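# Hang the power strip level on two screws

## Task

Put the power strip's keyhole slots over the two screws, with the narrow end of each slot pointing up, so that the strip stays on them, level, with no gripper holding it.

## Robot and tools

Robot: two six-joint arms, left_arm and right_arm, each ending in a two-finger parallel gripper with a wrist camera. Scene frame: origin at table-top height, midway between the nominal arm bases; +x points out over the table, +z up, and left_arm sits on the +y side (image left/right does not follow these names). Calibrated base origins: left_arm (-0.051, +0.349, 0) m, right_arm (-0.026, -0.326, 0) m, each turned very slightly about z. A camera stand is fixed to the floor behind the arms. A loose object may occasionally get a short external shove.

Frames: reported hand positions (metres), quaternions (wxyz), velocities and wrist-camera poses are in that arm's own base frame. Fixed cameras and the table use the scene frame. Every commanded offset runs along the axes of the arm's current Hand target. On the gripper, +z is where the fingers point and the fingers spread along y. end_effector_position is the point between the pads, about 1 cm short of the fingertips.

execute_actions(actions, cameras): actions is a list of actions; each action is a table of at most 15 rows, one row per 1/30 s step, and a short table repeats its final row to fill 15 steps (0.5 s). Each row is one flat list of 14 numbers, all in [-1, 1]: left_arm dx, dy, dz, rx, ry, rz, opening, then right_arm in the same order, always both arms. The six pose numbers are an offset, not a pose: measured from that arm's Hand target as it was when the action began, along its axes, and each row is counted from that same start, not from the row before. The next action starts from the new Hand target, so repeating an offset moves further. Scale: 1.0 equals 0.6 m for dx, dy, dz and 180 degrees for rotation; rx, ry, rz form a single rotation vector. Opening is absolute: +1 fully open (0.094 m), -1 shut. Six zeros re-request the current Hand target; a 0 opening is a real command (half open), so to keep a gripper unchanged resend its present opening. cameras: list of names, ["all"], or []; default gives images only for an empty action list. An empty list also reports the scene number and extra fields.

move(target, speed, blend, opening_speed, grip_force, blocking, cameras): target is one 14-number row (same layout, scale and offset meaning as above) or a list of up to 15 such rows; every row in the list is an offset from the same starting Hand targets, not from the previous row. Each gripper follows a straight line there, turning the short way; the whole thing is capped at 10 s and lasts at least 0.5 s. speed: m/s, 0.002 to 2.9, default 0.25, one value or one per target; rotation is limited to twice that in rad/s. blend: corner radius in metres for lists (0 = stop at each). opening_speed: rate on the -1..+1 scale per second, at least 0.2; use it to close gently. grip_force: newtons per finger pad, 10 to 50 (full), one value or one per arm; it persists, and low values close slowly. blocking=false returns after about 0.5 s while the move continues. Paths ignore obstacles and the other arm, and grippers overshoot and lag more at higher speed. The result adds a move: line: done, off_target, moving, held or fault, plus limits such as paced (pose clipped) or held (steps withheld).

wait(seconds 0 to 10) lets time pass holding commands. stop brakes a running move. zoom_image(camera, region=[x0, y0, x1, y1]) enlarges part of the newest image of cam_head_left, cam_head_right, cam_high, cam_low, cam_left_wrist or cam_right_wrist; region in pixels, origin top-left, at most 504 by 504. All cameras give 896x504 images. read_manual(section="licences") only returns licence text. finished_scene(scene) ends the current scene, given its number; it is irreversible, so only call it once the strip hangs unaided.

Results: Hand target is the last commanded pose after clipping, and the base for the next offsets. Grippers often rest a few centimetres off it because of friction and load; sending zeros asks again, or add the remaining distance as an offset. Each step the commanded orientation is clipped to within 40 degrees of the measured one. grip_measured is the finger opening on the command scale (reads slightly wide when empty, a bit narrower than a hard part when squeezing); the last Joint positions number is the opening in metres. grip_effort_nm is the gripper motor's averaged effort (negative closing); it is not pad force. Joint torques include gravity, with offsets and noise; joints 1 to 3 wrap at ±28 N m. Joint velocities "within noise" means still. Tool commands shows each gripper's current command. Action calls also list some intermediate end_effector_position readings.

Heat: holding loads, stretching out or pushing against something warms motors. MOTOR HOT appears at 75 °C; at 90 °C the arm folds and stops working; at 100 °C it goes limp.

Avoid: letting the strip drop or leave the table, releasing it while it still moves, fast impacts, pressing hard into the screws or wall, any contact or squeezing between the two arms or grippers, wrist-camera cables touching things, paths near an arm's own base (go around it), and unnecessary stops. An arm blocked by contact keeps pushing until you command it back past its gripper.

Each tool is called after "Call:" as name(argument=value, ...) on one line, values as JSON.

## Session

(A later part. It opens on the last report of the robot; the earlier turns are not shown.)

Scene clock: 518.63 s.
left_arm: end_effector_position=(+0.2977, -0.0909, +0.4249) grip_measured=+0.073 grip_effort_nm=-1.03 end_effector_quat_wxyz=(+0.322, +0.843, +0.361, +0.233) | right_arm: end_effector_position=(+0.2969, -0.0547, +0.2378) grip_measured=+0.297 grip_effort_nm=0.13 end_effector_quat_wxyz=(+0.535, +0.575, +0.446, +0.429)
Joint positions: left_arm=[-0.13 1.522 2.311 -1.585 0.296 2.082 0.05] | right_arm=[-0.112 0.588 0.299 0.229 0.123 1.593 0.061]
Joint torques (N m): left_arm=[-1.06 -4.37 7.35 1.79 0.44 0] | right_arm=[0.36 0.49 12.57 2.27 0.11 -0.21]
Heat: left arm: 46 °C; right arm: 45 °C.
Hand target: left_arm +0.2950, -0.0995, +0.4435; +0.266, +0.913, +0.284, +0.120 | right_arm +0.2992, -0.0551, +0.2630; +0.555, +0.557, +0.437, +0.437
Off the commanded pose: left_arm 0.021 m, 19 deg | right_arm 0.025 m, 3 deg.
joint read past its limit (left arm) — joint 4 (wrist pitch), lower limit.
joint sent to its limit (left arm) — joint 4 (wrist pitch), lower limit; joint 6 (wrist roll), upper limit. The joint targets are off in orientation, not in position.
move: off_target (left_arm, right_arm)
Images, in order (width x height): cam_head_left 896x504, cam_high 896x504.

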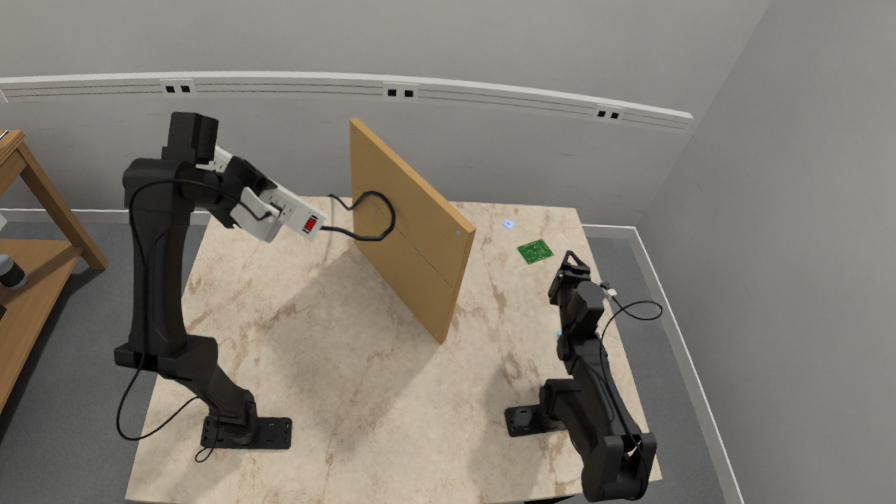

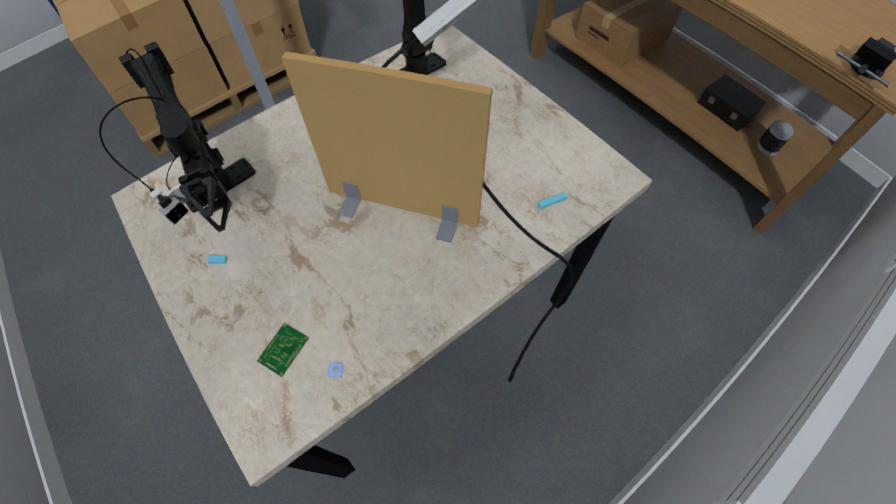

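Call:
move(target=[0,0.05,0.03,-0.36,0,0,-0.3,0,0,0,0,0,0,0.3], speed=0.15, cameras=["cam_head_left","cam_head_right","cam_high"])

Call:
zoom_image(camera="cam_head_left", region=[180, 130, 430, 290])

Scene clock: 525.37 s.
left_arm: end_effector_position=(+0.3257, -0.1210, +0.4321) grip_measured=+0.073 grip_effort_nm=-1.03 end_effector_quat_wxyz=(+0.701, +0.635, +0.201, +0.254) | right_arm: end_effector_position=(+0.2969, -0.0547, +0.2378) grip_measured=+0.297 grip_effort_nm=0.13 end_effector_quat_wxyz=(+0.535, +0.575, +0.446, +0.429)
Joint positions: left_arm=[0.093 1.101 1.034 0.275 1 1.435 0.05] | right_arm=[-0.112 0.588 0.299 0.229 0.123 1.593 0.061]
Joint torques (N m): left_arm=[-1.29 -3.84 7.72 2.09 0.09 -0.32] | right_arm=[0.49 0.35 12.44 2.3 0.12 -0.21]
Heat: left arm: 46 °C; right arm: 45 °C.
Hand target: left_arm +0.3152, -0.1280, +0.4453; +0.714, +0.629, +0.175, +0.253 | right_arm +0.2992, -0.0551, +0.2630; +0.555, +0.557, +0.437, +0.437
Off the commanded pose: left_arm 0.018 m, 3 deg | right_arm 0.025 m, 3 deg.
move: off_target (left_arm, right_arm)
Images, in order (width x height): cam_head_left 896x504, cam_head_right 896x504, cam_high 896x504.

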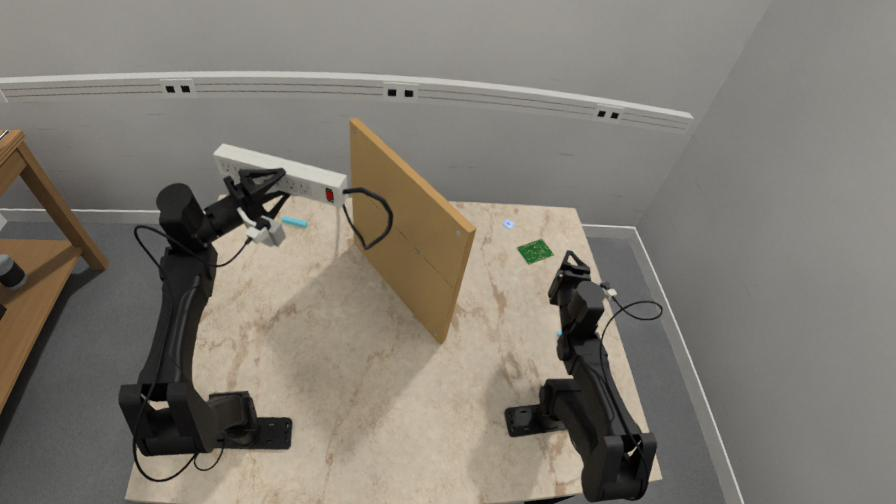

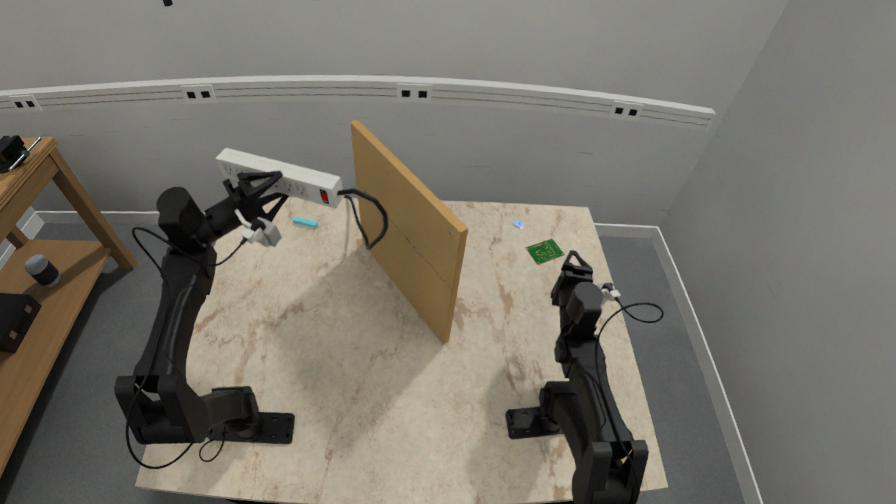

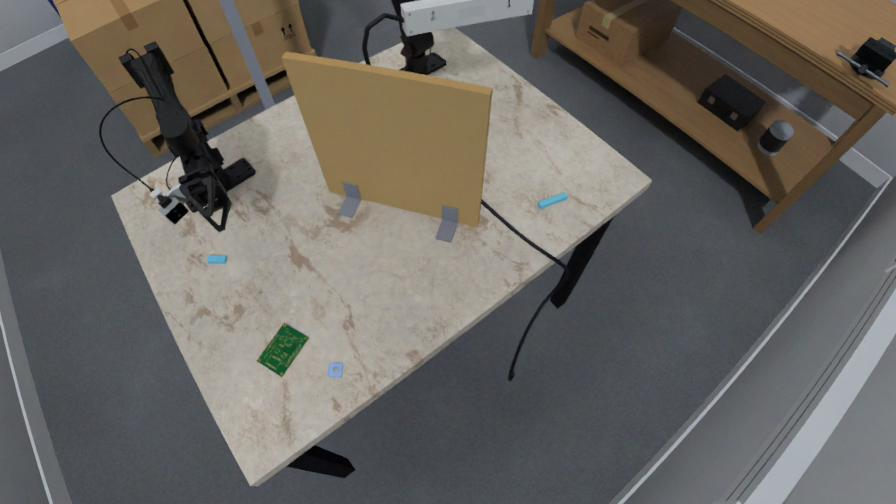

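Scaled by 2.016 from the camera's 896x504 image, which has a finer 1280x720 frame.

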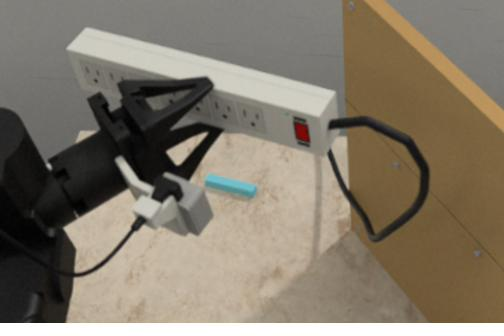

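Call:
move(target=[[0,0,0,0,-0.189,0,-0.3,0,0,0,0,0,0,0.3],[-0.145,-0.143,0.19,0,-0.189,0,-0.3,0,0,0,0,0,0,0.3]], speed=0.12, cameras=["cam_head_left","cam_head_right","cam_left_wrist"])

Call:
zoom_image(camera="cam_head_left", region=[290, 150, 450, 310])

Scene clock: 542.77 s.
left_arm: end_effector_position=(+0.3252, -0.2760, +0.3656) grip_measured=+0.073 grip_effort_nm=-1.03 end_effector_quat_wxyz=(+0.730, +0.680, -0.038, +0.058) | right_arm: end_effector_position=(+0.2969, -0.0547, +0.2378) grip_measured=+0.297 grip_effort_nm=0.12 end_effector_quat_wxyz=(+0.535, +0.575, +0.446, +0.429)
Joint positions: left_arm=[-0.294 1.565 1.14 0.656 1.245 1.487 0.05] | right_arm=[-0.112 0.588 0.299 0.229 0.123 1.593 0.061]
Joint torques (N m): left_arm=[-0.83 -7.23 7.66 1.56 -0.18 -0.21] | right_arm=[0.4 0.46 12.64 2.29 0.07 -0.2]
Heat: left arm: 46 °C; right arm: 45 °C.
Hand target: left_arm +0.3217, -0.2778, +0.3715; +0.734, +0.675, -0.041, +0.058 | right_arm +0.2992, -0.0551, +0.2630; +0.555, +0.557, +0.437, +0.437
Off the commanded pose: left_arm 0.007 m, 1 deg | right_arm 0.025 m, 3 deg.
move: off_target (right_arm)
camera_calibration:
cam_left_wrist: T_world_to_cam=[[0.129234, -0.100367, -0.986522, 0.291129], [0.890028, 0.450379, 0.0707729, -0.153125], [0.437206, -0.887178, 0.147534, -0.353845], [0, 0, 0, 1]] pos_world=[0.253365, -0.21574, 0.350247]
Images, in order (width x height): cam_head_left 896x504, cam_head_right 896x504, cam_left_wrist 896x504.

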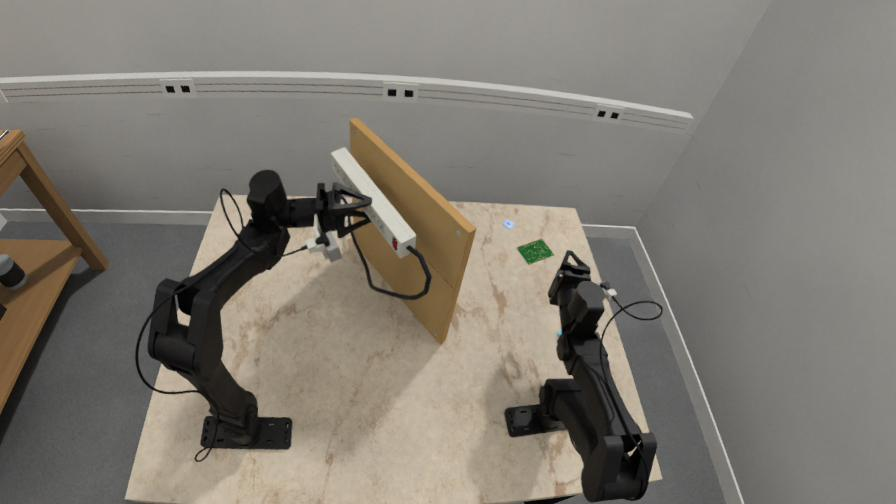

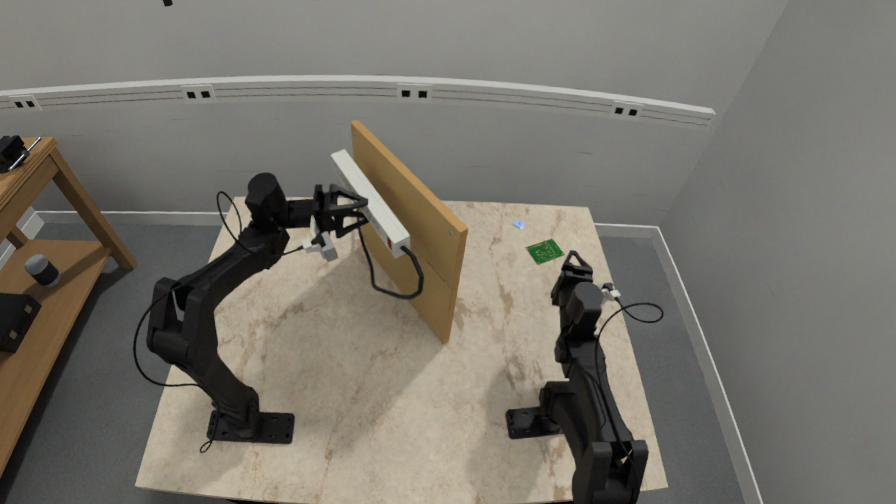

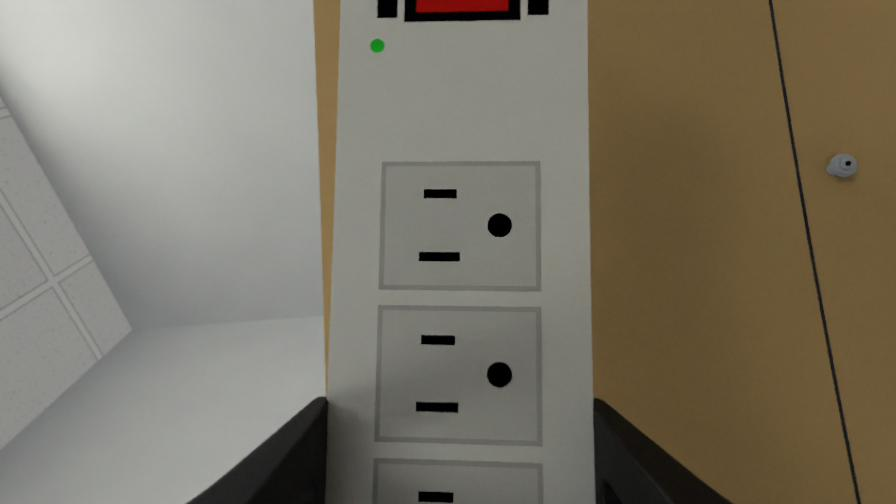

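Scaled by 3.150 from the camera's 896x504 image, which has a finer 1280x720 frame.

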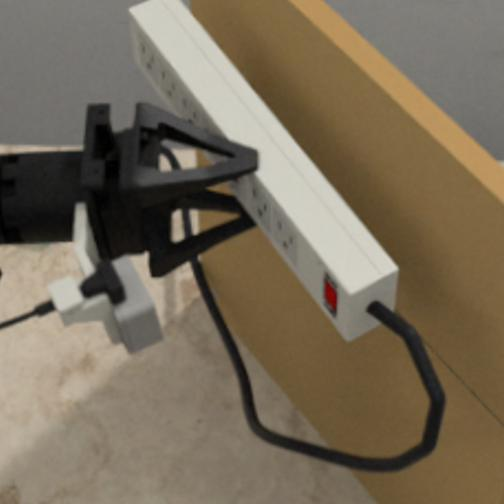

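Call:
move(target=[0,0,0,0.024,0.019,-0.042,-0.3,0,0,0,0,0,0,0.3], speed=0.1, cameras=["cam_head_left","cam_head_right","cam_left_wrist"])

Call:
zoom_image(camera="cam_head_left", region=[320, 140, 440, 260])

Call:
zoom_image(camera="cam_head_right", region=[320, 140, 440, 260])

Scene clock: 552.63 s.
left_arm: end_effector_position=(+0.3351, -0.2752, +0.3367) grip_measured=+0.073 grip_effort_nm=-1.03 end_effector_quat_wxyz=(+0.698, +0.713, +0.063, +0.020) | right_arm: end_effector_position=(+0.2969, -0.0547, +0.2378) grip_measured=+0.297 grip_effort_nm=0.13 end_effector_quat_wxyz=(+0.535, +0.575, +0.446, +0.429)
Joint positions: left_arm=[-0.3 1.529 1.14 0.33 1.154 1.564 0.05] | right_arm=[-0.112 0.588 0.299 0.229 0.123 1.593 0.061]
Joint torques (N m): left_arm=[-1.24 -9.94 11.81 1.63 0.24 -0.19] | right_arm=[0.39 0.42 12.45 2.31 0.11 -0.2]
Heat: left arm: 45 °C; right arm: 45 °C.
Hand target: left_arm +0.3217, -0.2778, +0.3715; +0.711, +0.702, +0.027, +0.031 | right_arm +0.2992, -0.0551, +0.2630; +0.555, +0.557, +0.437, +0.437
Off the commanded pose: left_arm 0.037 m, 5 deg | right_arm 0.025 m, 3 deg.
move: off_target (left_arm, right_arm)
camera_calibration:
cam_left_wrist: T_world_to_cam=[[-0.0660114, -0.0150788, -0.997705, 0.354004], [0.848097, 0.525954, -0.0640618, -0.0799988], [0.525713, -0.850379, -0.0219307, -0.315717], [0, 0, 0, 1]] pos_world=[0.257192, -0.221066, 0.341143]
Images, in order (width x height): cam_head_left 896x504, cam_head_right 896x504, cam_left_wrist 896x504.

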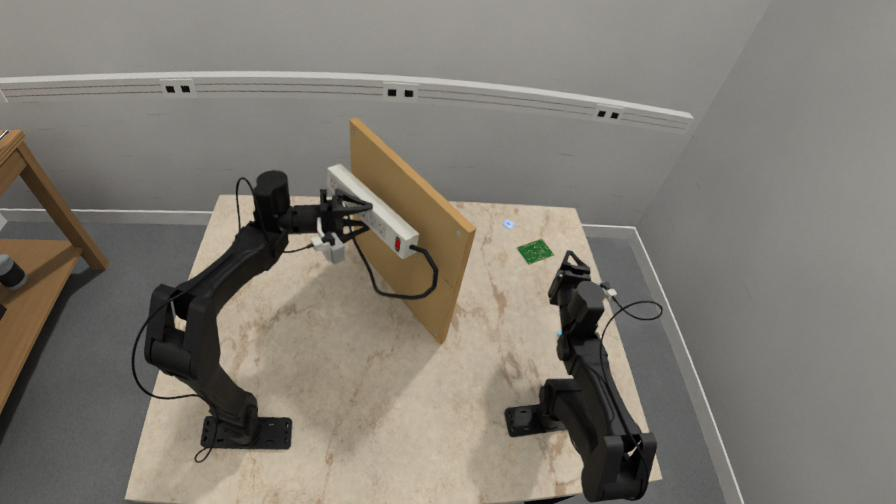

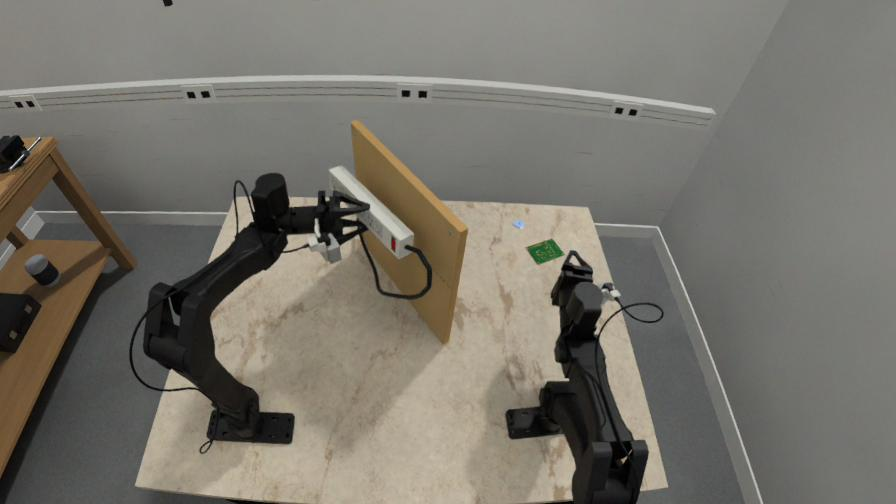

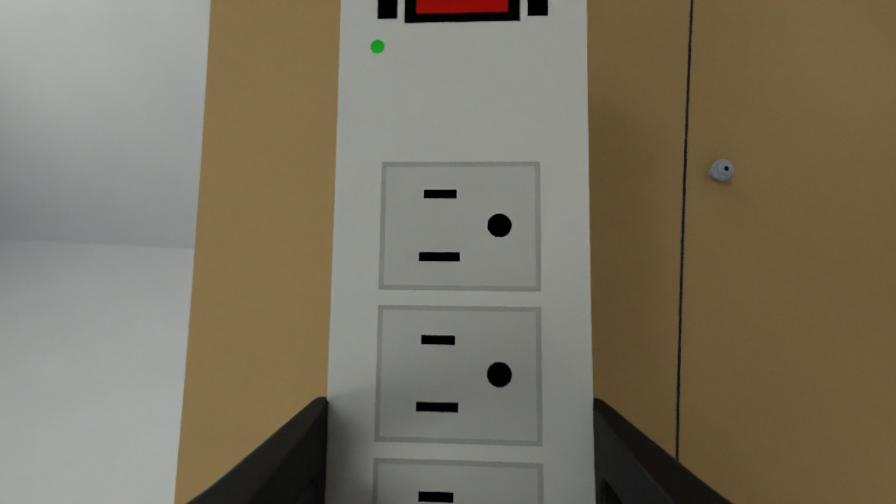

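Scaled by 4.200 from the camera's 896x504 image, which has a finer 1280x720 frame.

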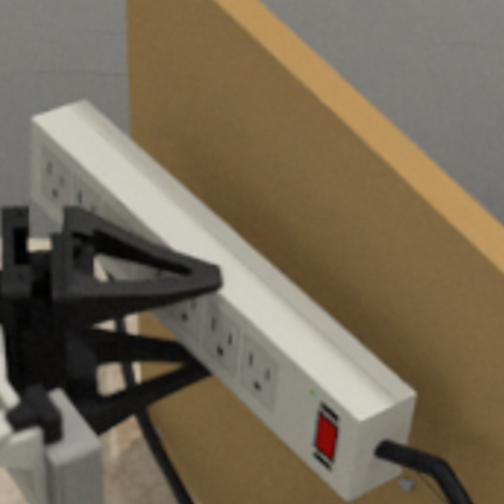

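Scaled by 4.200 from the camera's 896x504 image, which has a finer 1280x720 frame.

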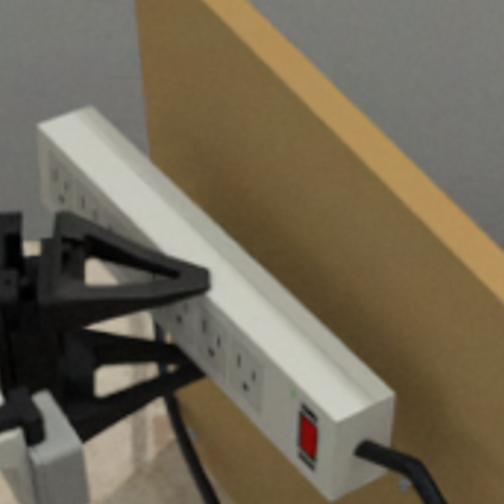

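Call:
move(target=[-0.009,-0.175,0.0,-0.0076,-0.0095,0.019,-0.3,0,0,0,0,0,0,0.3], speed=0.08, cameras=["cam_head_left","cam_head_right","cam_left_wrist"])

Call:
zoom_image(camera="cam_head_left", region=[330, 180, 450, 300])

Call:
zoom_image(camera="cam_head_right", region=[330, 180, 450, 300])

Scene clock: 565.50 s.
left_arm: end_effector_position=(+0.3241, -0.2757, +0.2638) grip_measured=+0.073 grip_effort_nm=-1.03 end_effector_quat_wxyz=(+0.714, +0.698, +0.006, +0.054) | right_arm: end_effector_position=(+0.2969, -0.0547, +0.2378) grip_measured=+0.297 grip_effort_nm=0.13 end_effector_quat_wxyz=(+0.535, +0.575, +0.446, +0.429)
Joint positions: left_arm=[-0.304 1.63 0.86 0.836 1.181 1.577 0.05] | right_arm=[-0.112 0.588 0.299 0.229 0.123 1.593 0.061]
Joint torques (N m): left_arm=[-1.22 -6.61 6.75 1.81 0.15 -0.27] | right_arm=[0.34 0.4 12.55 2.3 0.11 -0.21]
Heat: left arm: 44 °C; right arm: 45 °C.
Hand target: left_arm +0.3170, -0.2796, +0.2665; +0.719, +0.694, -0.005, +0.042 | right_arm +0.2992, -0.0551, +0.2630; +0.555, +0.557, +0.437, +0.437
Off the commanded pose: left_arm 0.009 m, 2 deg | right_arm 0.025 m, 3 deg.
move: off_target (right_arm)
camera_calibration:
cam_left_wrist: T_world_to_cam=[[0.0636988, -0.0505379, -0.996689, 0.228456], [0.866367, 0.4985, 0.0300931, -0.113494], [0.495328, -0.865415, 0.0755383, -0.332024], [0, 0, 0, 1]] pos_world=[0.248236, -0.219216, 0.256195]
Images, in order (width x height): cam_head_left 896x504, cam_head_right 896x504, cam_left_wrist 896x504.

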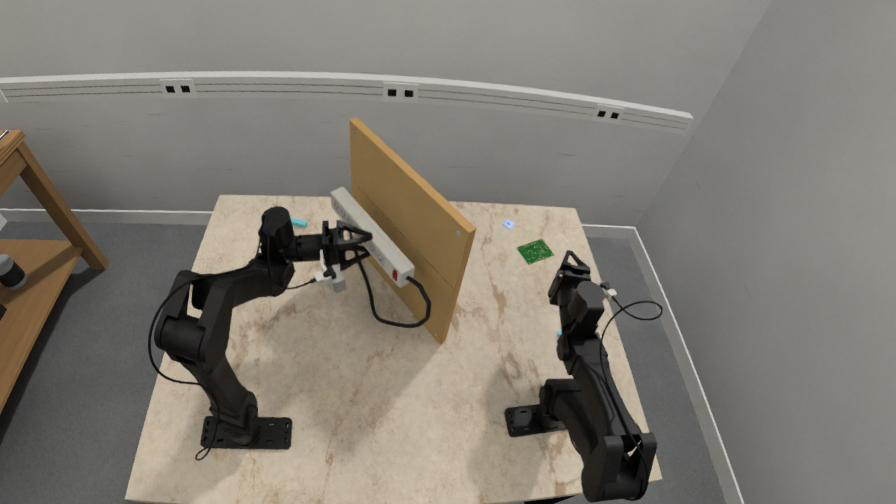

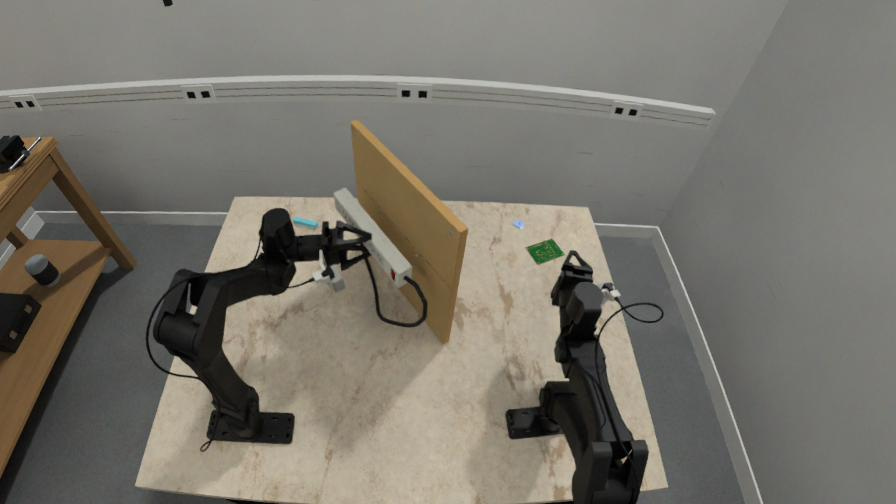

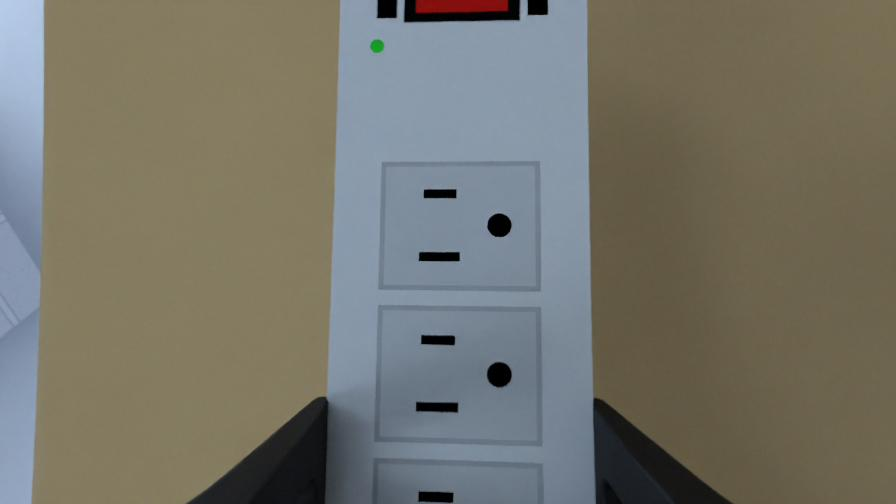

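Scaled by 4.200 from the camera's 896x504 image, which has a finer 1280x720 frame.

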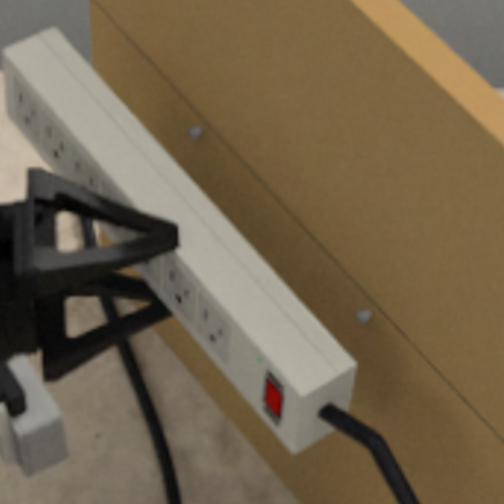

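Scaled by 4.200 from the camera's 896x504 image, which has a finer 1280x720 frame.

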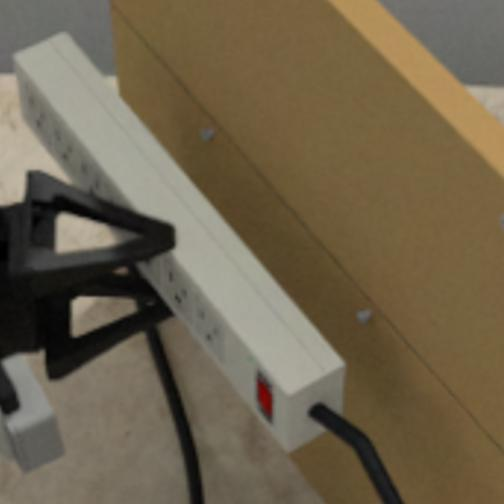

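Call:
move(target=[0.027,0,0.045,0,0,-0.01,-0.3,0,0,0,0,0,0,0.3], speed=0.06, cameras=["cam_head_left","cam_head_right","cam_high"])

Call:
zoom_image(camera="cam_head_left", region=[340, 190, 440, 290])

Call:
zoom_image(camera="cam_head_right", region=[340, 190, 440, 290])

Scene clock: 602.10 s.
left_arm: end_effector_position=(+0.3342, -0.3002, +0.2546) grip_measured=+0.073 grip_effort_nm=-1.03 end_effector_quat_wxyz=(+0.712, +0.701, +0.018, +0.033) | right_arm: end_effector_position=(+0.2969, -0.0547, +0.2378) grip_measured=+0.297 grip_effort_nm=0.13 end_effector_quat_wxyz=(+0.535, +0.575, +0.446, +0.429)
Joint positions: left_arm=[-0.361 1.713 0.925 0.828 1.137 1.554 0.05] | right_arm=[-0.112 0.588 0.299 0.229 0.123 1.593 0.061]
Joint torques (N m): left_arm=[-1.06 -7.34 10.21 1.63 0.05 -0.26] | right_arm=[0.34 0.46 12.46 2.31 0.11 -0.19]
Heat: left arm: 46 °C; right arm: 46 °C.
Hand target: left_arm +0.3345, -0.3057, +0.2686; +0.719, +0.694, +0.006, +0.031 | right_arm +0.2992, -0.0551, +0.2630; +0.555, +0.557, +0.437, +0.437
Off the commanded pose: left_arm 0.015 m, 2 deg | right_arm 0.025 m, 3 deg.
move: off_target (left_arm, right_arm)
Images, in order (width x height): cam_head_left 896x504, cam_head_right 896x504, cam_high 896x504.

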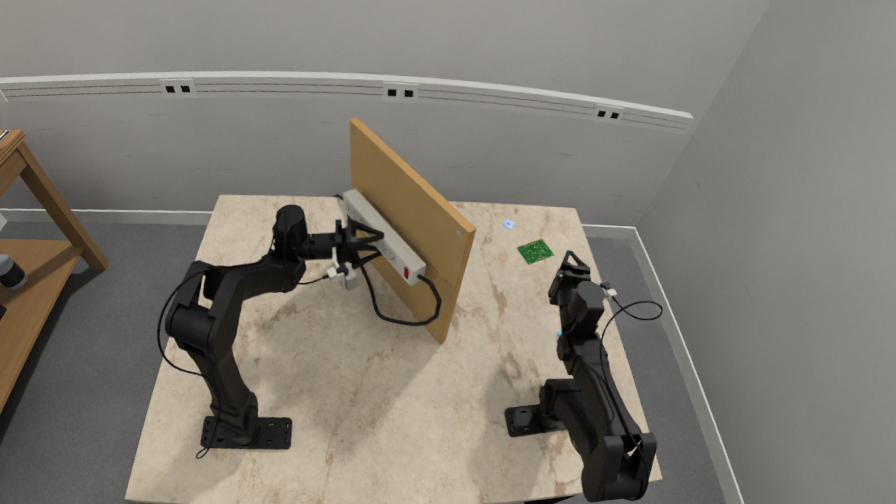

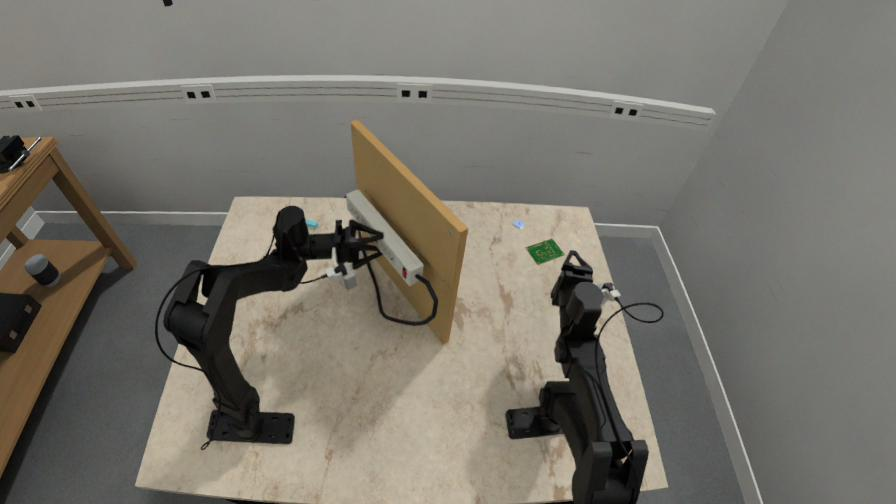

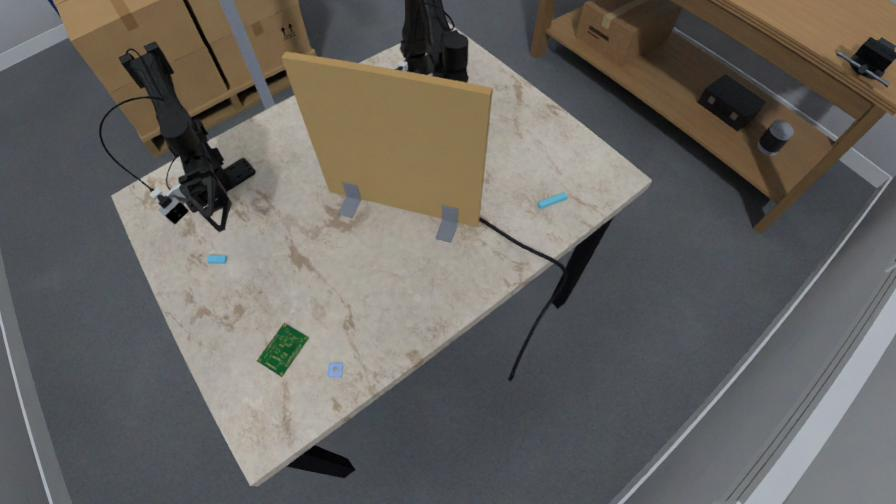

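Scaled by 5.040 from the camera's 896x504 image, which has a finer 1280x720 frame.

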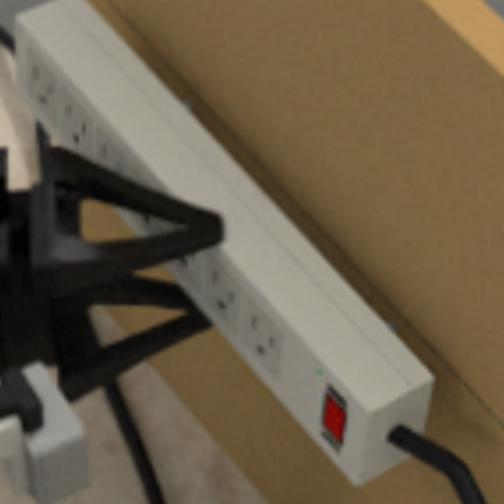

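Scaled by 5.040 from the camera's 896x504 image, which has a finer 1280x720 frame.

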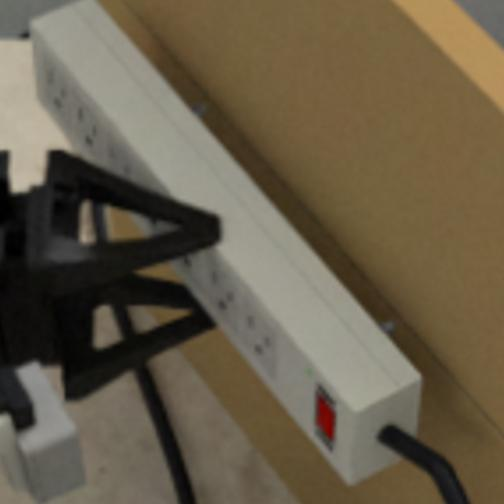

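Call:
move(target=[0.01,0,0.0133,0,0,0,-0.3,0,0,0,0,0,0,0.3], speed=0.05, cameras=["cam_head_left","cam_head_right","cam_left_wrist"])

Call:
zoom_image(camera="cam_head_left", region=[320, 160, 460, 300])

Call:
zoom_image(camera="cam_head_right", region=[320, 160, 460, 300])

Scene clock: 621.33 s.
left_arm: end_effector_position=(+0.3408, -0.3072, +0.2542) grip_measured=+0.073 grip_effort_nm=-1.03 end_effector_quat_wxyz=(+0.712, +0.701, +0.020, +0.031) | right_arm: end_effector_position=(+0.2969, -0.0547, +0.2378) grip_measured=+0.297 grip_effort_nm=0.13 end_effector_quat_wxyz=(+0.535, +0.575, +0.446, +0.429)
Joint positions: left_arm=[-0.374 1.742 0.961 0.817 1.125 1.554 0.05] | right_arm=[-0.112 0.588 0.299 0.229 0.123 1.593 0.061]
Joint torques (N m): left_arm=[-1.16 -7.58 10.39 1.66 0.03 -0.24] | right_arm=[0.43 0.32 12.62 2.29 0.09 -0.24]
Heat: left arm: 46 °C; right arm: 46 °C.
Hand target: left_arm +0.3409, -0.3133, +0.2690; +0.719, +0.694, +0.006, +0.031 | right_arm +0.2992, -0.0551, +0.2630; +0.555, +0.557, +0.437, +0.437
Off the commanded pose: left_arm 0.016 m, 2 deg | right_arm 0.025 m, 3 deg.
move: off_target (left_arm, right_arm)
camera_calibration:
cam_left_wrist: T_world_to_cam=[[0.0116829, -0.0457586, -0.998884, 0.235962], [0.873463, 0.486741, -0.0120815, -0.107144], [0.48675, -0.872347, 0.045655, -0.35844], [0, 0, 0, 1]] pos_world=[0.2653, -0.249736, 0.250769]
Images, in order (width x height): cam_head_left 896x504, cam_head_right 896x504, cam_left_wrist 896x504.

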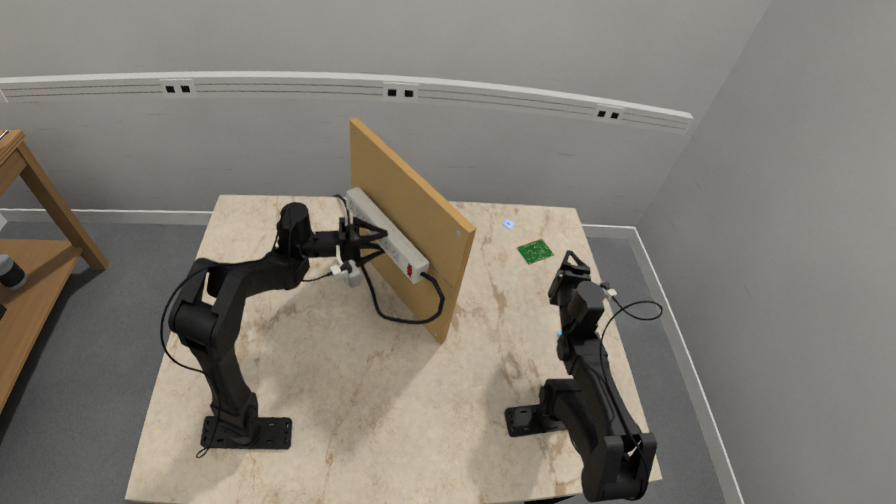

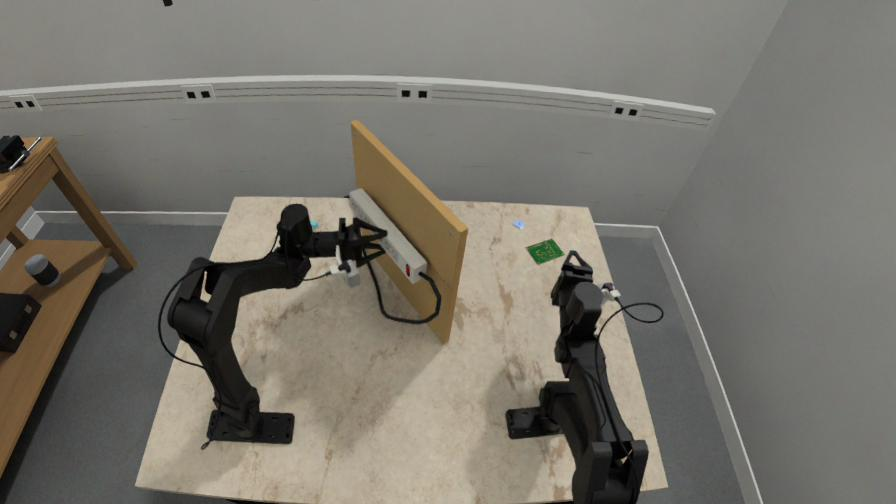

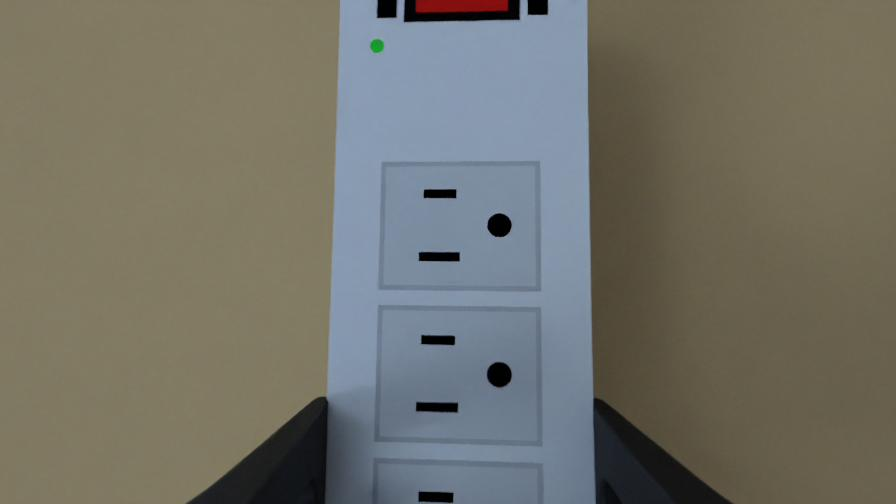

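Scaled by 3.600 from the camera's 896x504 image, which has a finer 1280x720 frame.

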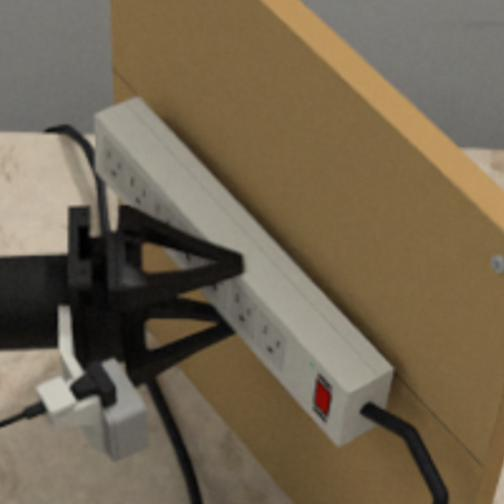

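Scaled by 3.600 from the camera's 896x504 image, which has a finer 1280x720 frame.

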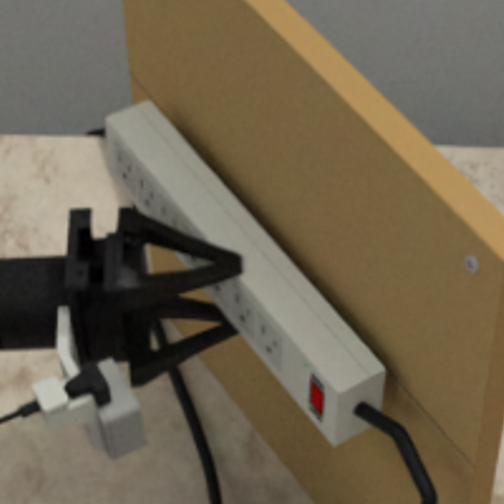

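Call:
move(target=[0.01,-0.01,0.0133,0,0,0,-0.3,0,0,0,0,0,0,0.3], speed=0.05, cameras=["cam_head_left"])

Call:
zoom_image(camera="cam_head_left", region=[320, 160, 460, 300])

Scene clock: 635.70 s.
left_arm: end_effector_position=(+0.3461, -0.3141, +0.2468) grip_measured=+0.073 grip_effort_nm=-1.03 end_effector_quat_wxyz=(+0.710, +0.704, +0.023, +0.025) | right_arm: end_effector_position=(+0.2969, -0.0547, +0.2378) grip_measured=+0.297 grip_effort_nm=0.13 end_effector_quat_wxyz=(+0.535, +0.575, +0.446, +0.429)
Joint positions: left_arm=[-0.385 1.781 0.985 0.817 1.118 1.554 0.05] | right_arm=[-0.112 0.588 0.299 0.229 0.123 1.593 0.061]
Joint torques (N m): left_arm=[-1.32 -7.75 10.55 1.79 -0.01 -0.22] | right_arm=[0.36 0.43 12.67 2.3 0.07 -0.19]
Heat: left arm: 45 °C; right arm: 46 °C.
Hand target: left_arm +0.3476, -0.3211, +0.2636; +0.719, +0.694, +0.007, +0.031 | right_arm +0.2992, -0.0551, +0.2630; +0.555, +0.557, +0.437, +0.437
Off the commanded pose: left_arm 0.018 m, 3 deg | right_arm 0.025 m, 3 deg.
move: off_target (left_arm, right_arm)
Images, in order (width x height): cam_head_left 896x504.

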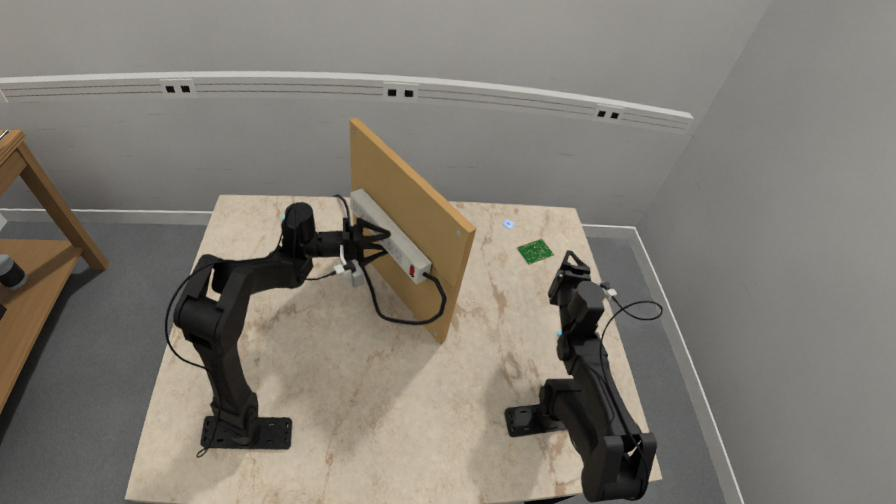

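Scaled by 3.600 from the camera's 896x504 image, which has a finer 1280x720 frame.

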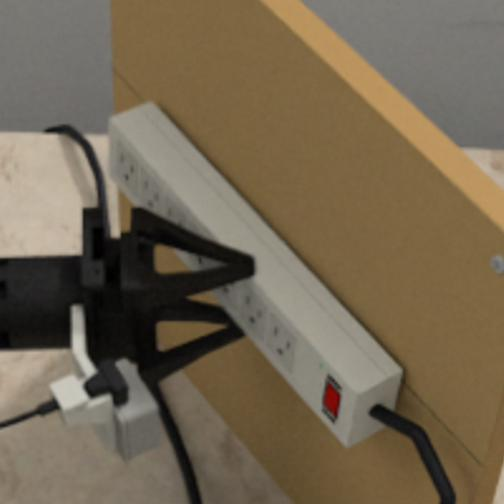

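Call:
move(target=[0.0083,-0.0117,0.0125,0,0,0,-0.3,0,0,0,0,0,0,0.3], speed=0.04, cameras=["cam_head_left","cam_left_wrist"])

Call:
zoom_image(camera="cam_head_left", region=[320, 160, 460, 300])

Scene clock: 640.37 s.
left_arm: end_effector_position=(+0.3453, -0.3166, +0.2433) grip_measured=+0.073 grip_effort_nm=-1.03 end_effector_quat_wxyz=(+0.711, +0.703, +0.010, +0.018) | right_arm: end_effector_position=(+0.2969, -0.0547, +0.2378) grip_measured=+0.297 grip_effort_nm=0.13 end_effector_quat_wxyz=(+0.535, +0.575, +0.446, +0.429)
Joint positions: left_arm=[-0.386 1.808 0.997 0.842 1.145 1.554 0.05] | right_arm=[-0.112 0.588 0.299 0.229 0.123 1.593 0.061]
Joint torques (N m): left_arm=[-2.39 -6.89 11.22 1.71 -0.42 -0.22] | right_arm=[0.38 0.38 12.49 2.28 0.1 -0.2]
Heat: left arm: 45 °C; right arm: 46 °C.
Hand target: left_arm +0.3532, -0.3287, +0.2570; +0.719, +0.694, +0.006, +0.031 | right_arm +0.2992, -0.0551, +0.2630; +0.555, +0.557, +0.437, +0.437
Off the commanded pose: left_arm 0.020 m, 2 deg | right_arm 0.025 m, 3 deg.
move: off_target (left_arm, right_arm)
camera_calibration:
cam_left_wrist: T_world_to_cam=[[0.0052267, -0.0432915, -0.999049, 0.227695], [0.888717, 0.458205, -0.0152058, -0.120258], [0.458427, -0.887792, 0.0408688, -0.362202], [0, 0, 0, 1]] pos_world=[0.271728, -0.2566, 0.240453]
Images, in order (width x height): cam_head_left 896x504, cam_left_wrist 896x504.

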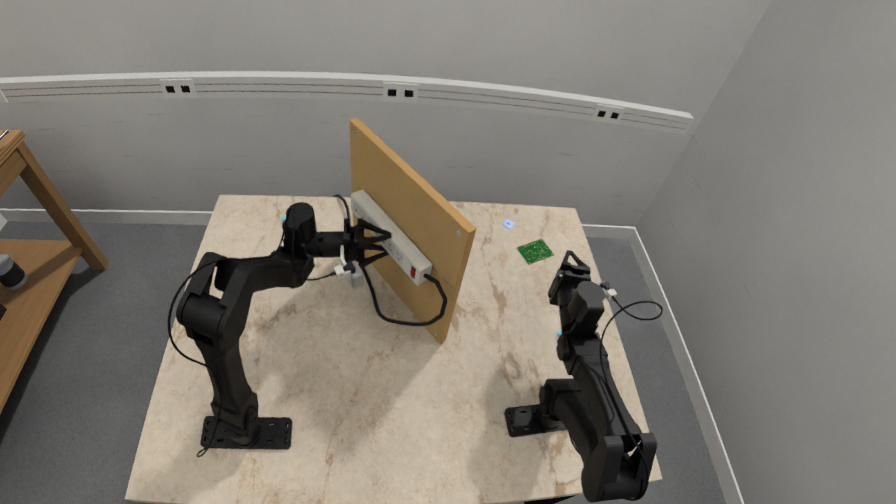

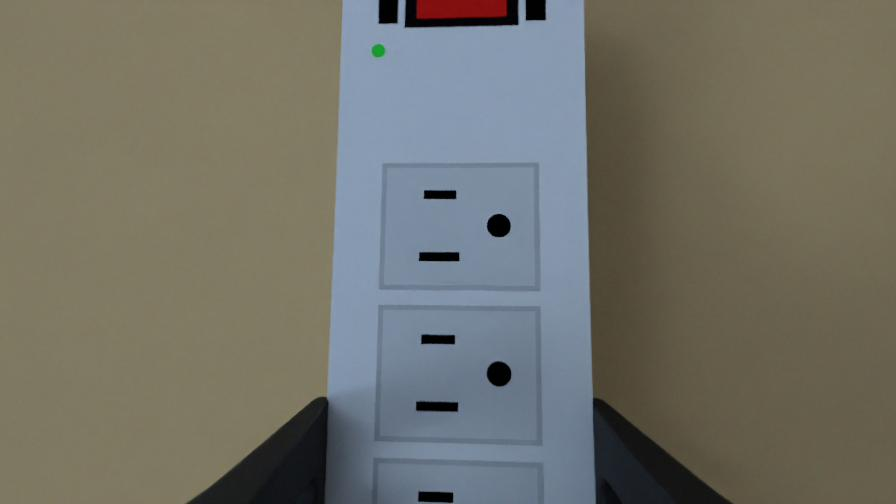

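Scaled by 3.600 from the camera's 896x504 image, which has a finer 1280x720 frame.

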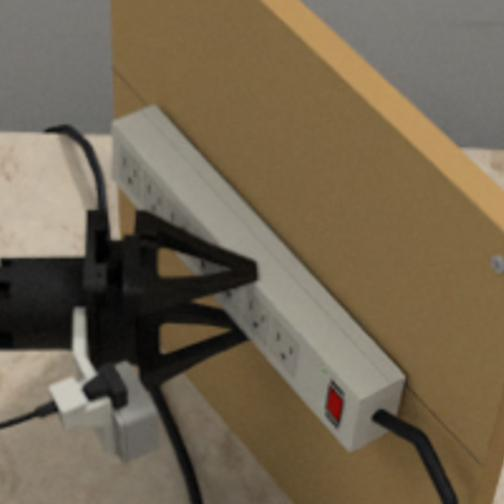

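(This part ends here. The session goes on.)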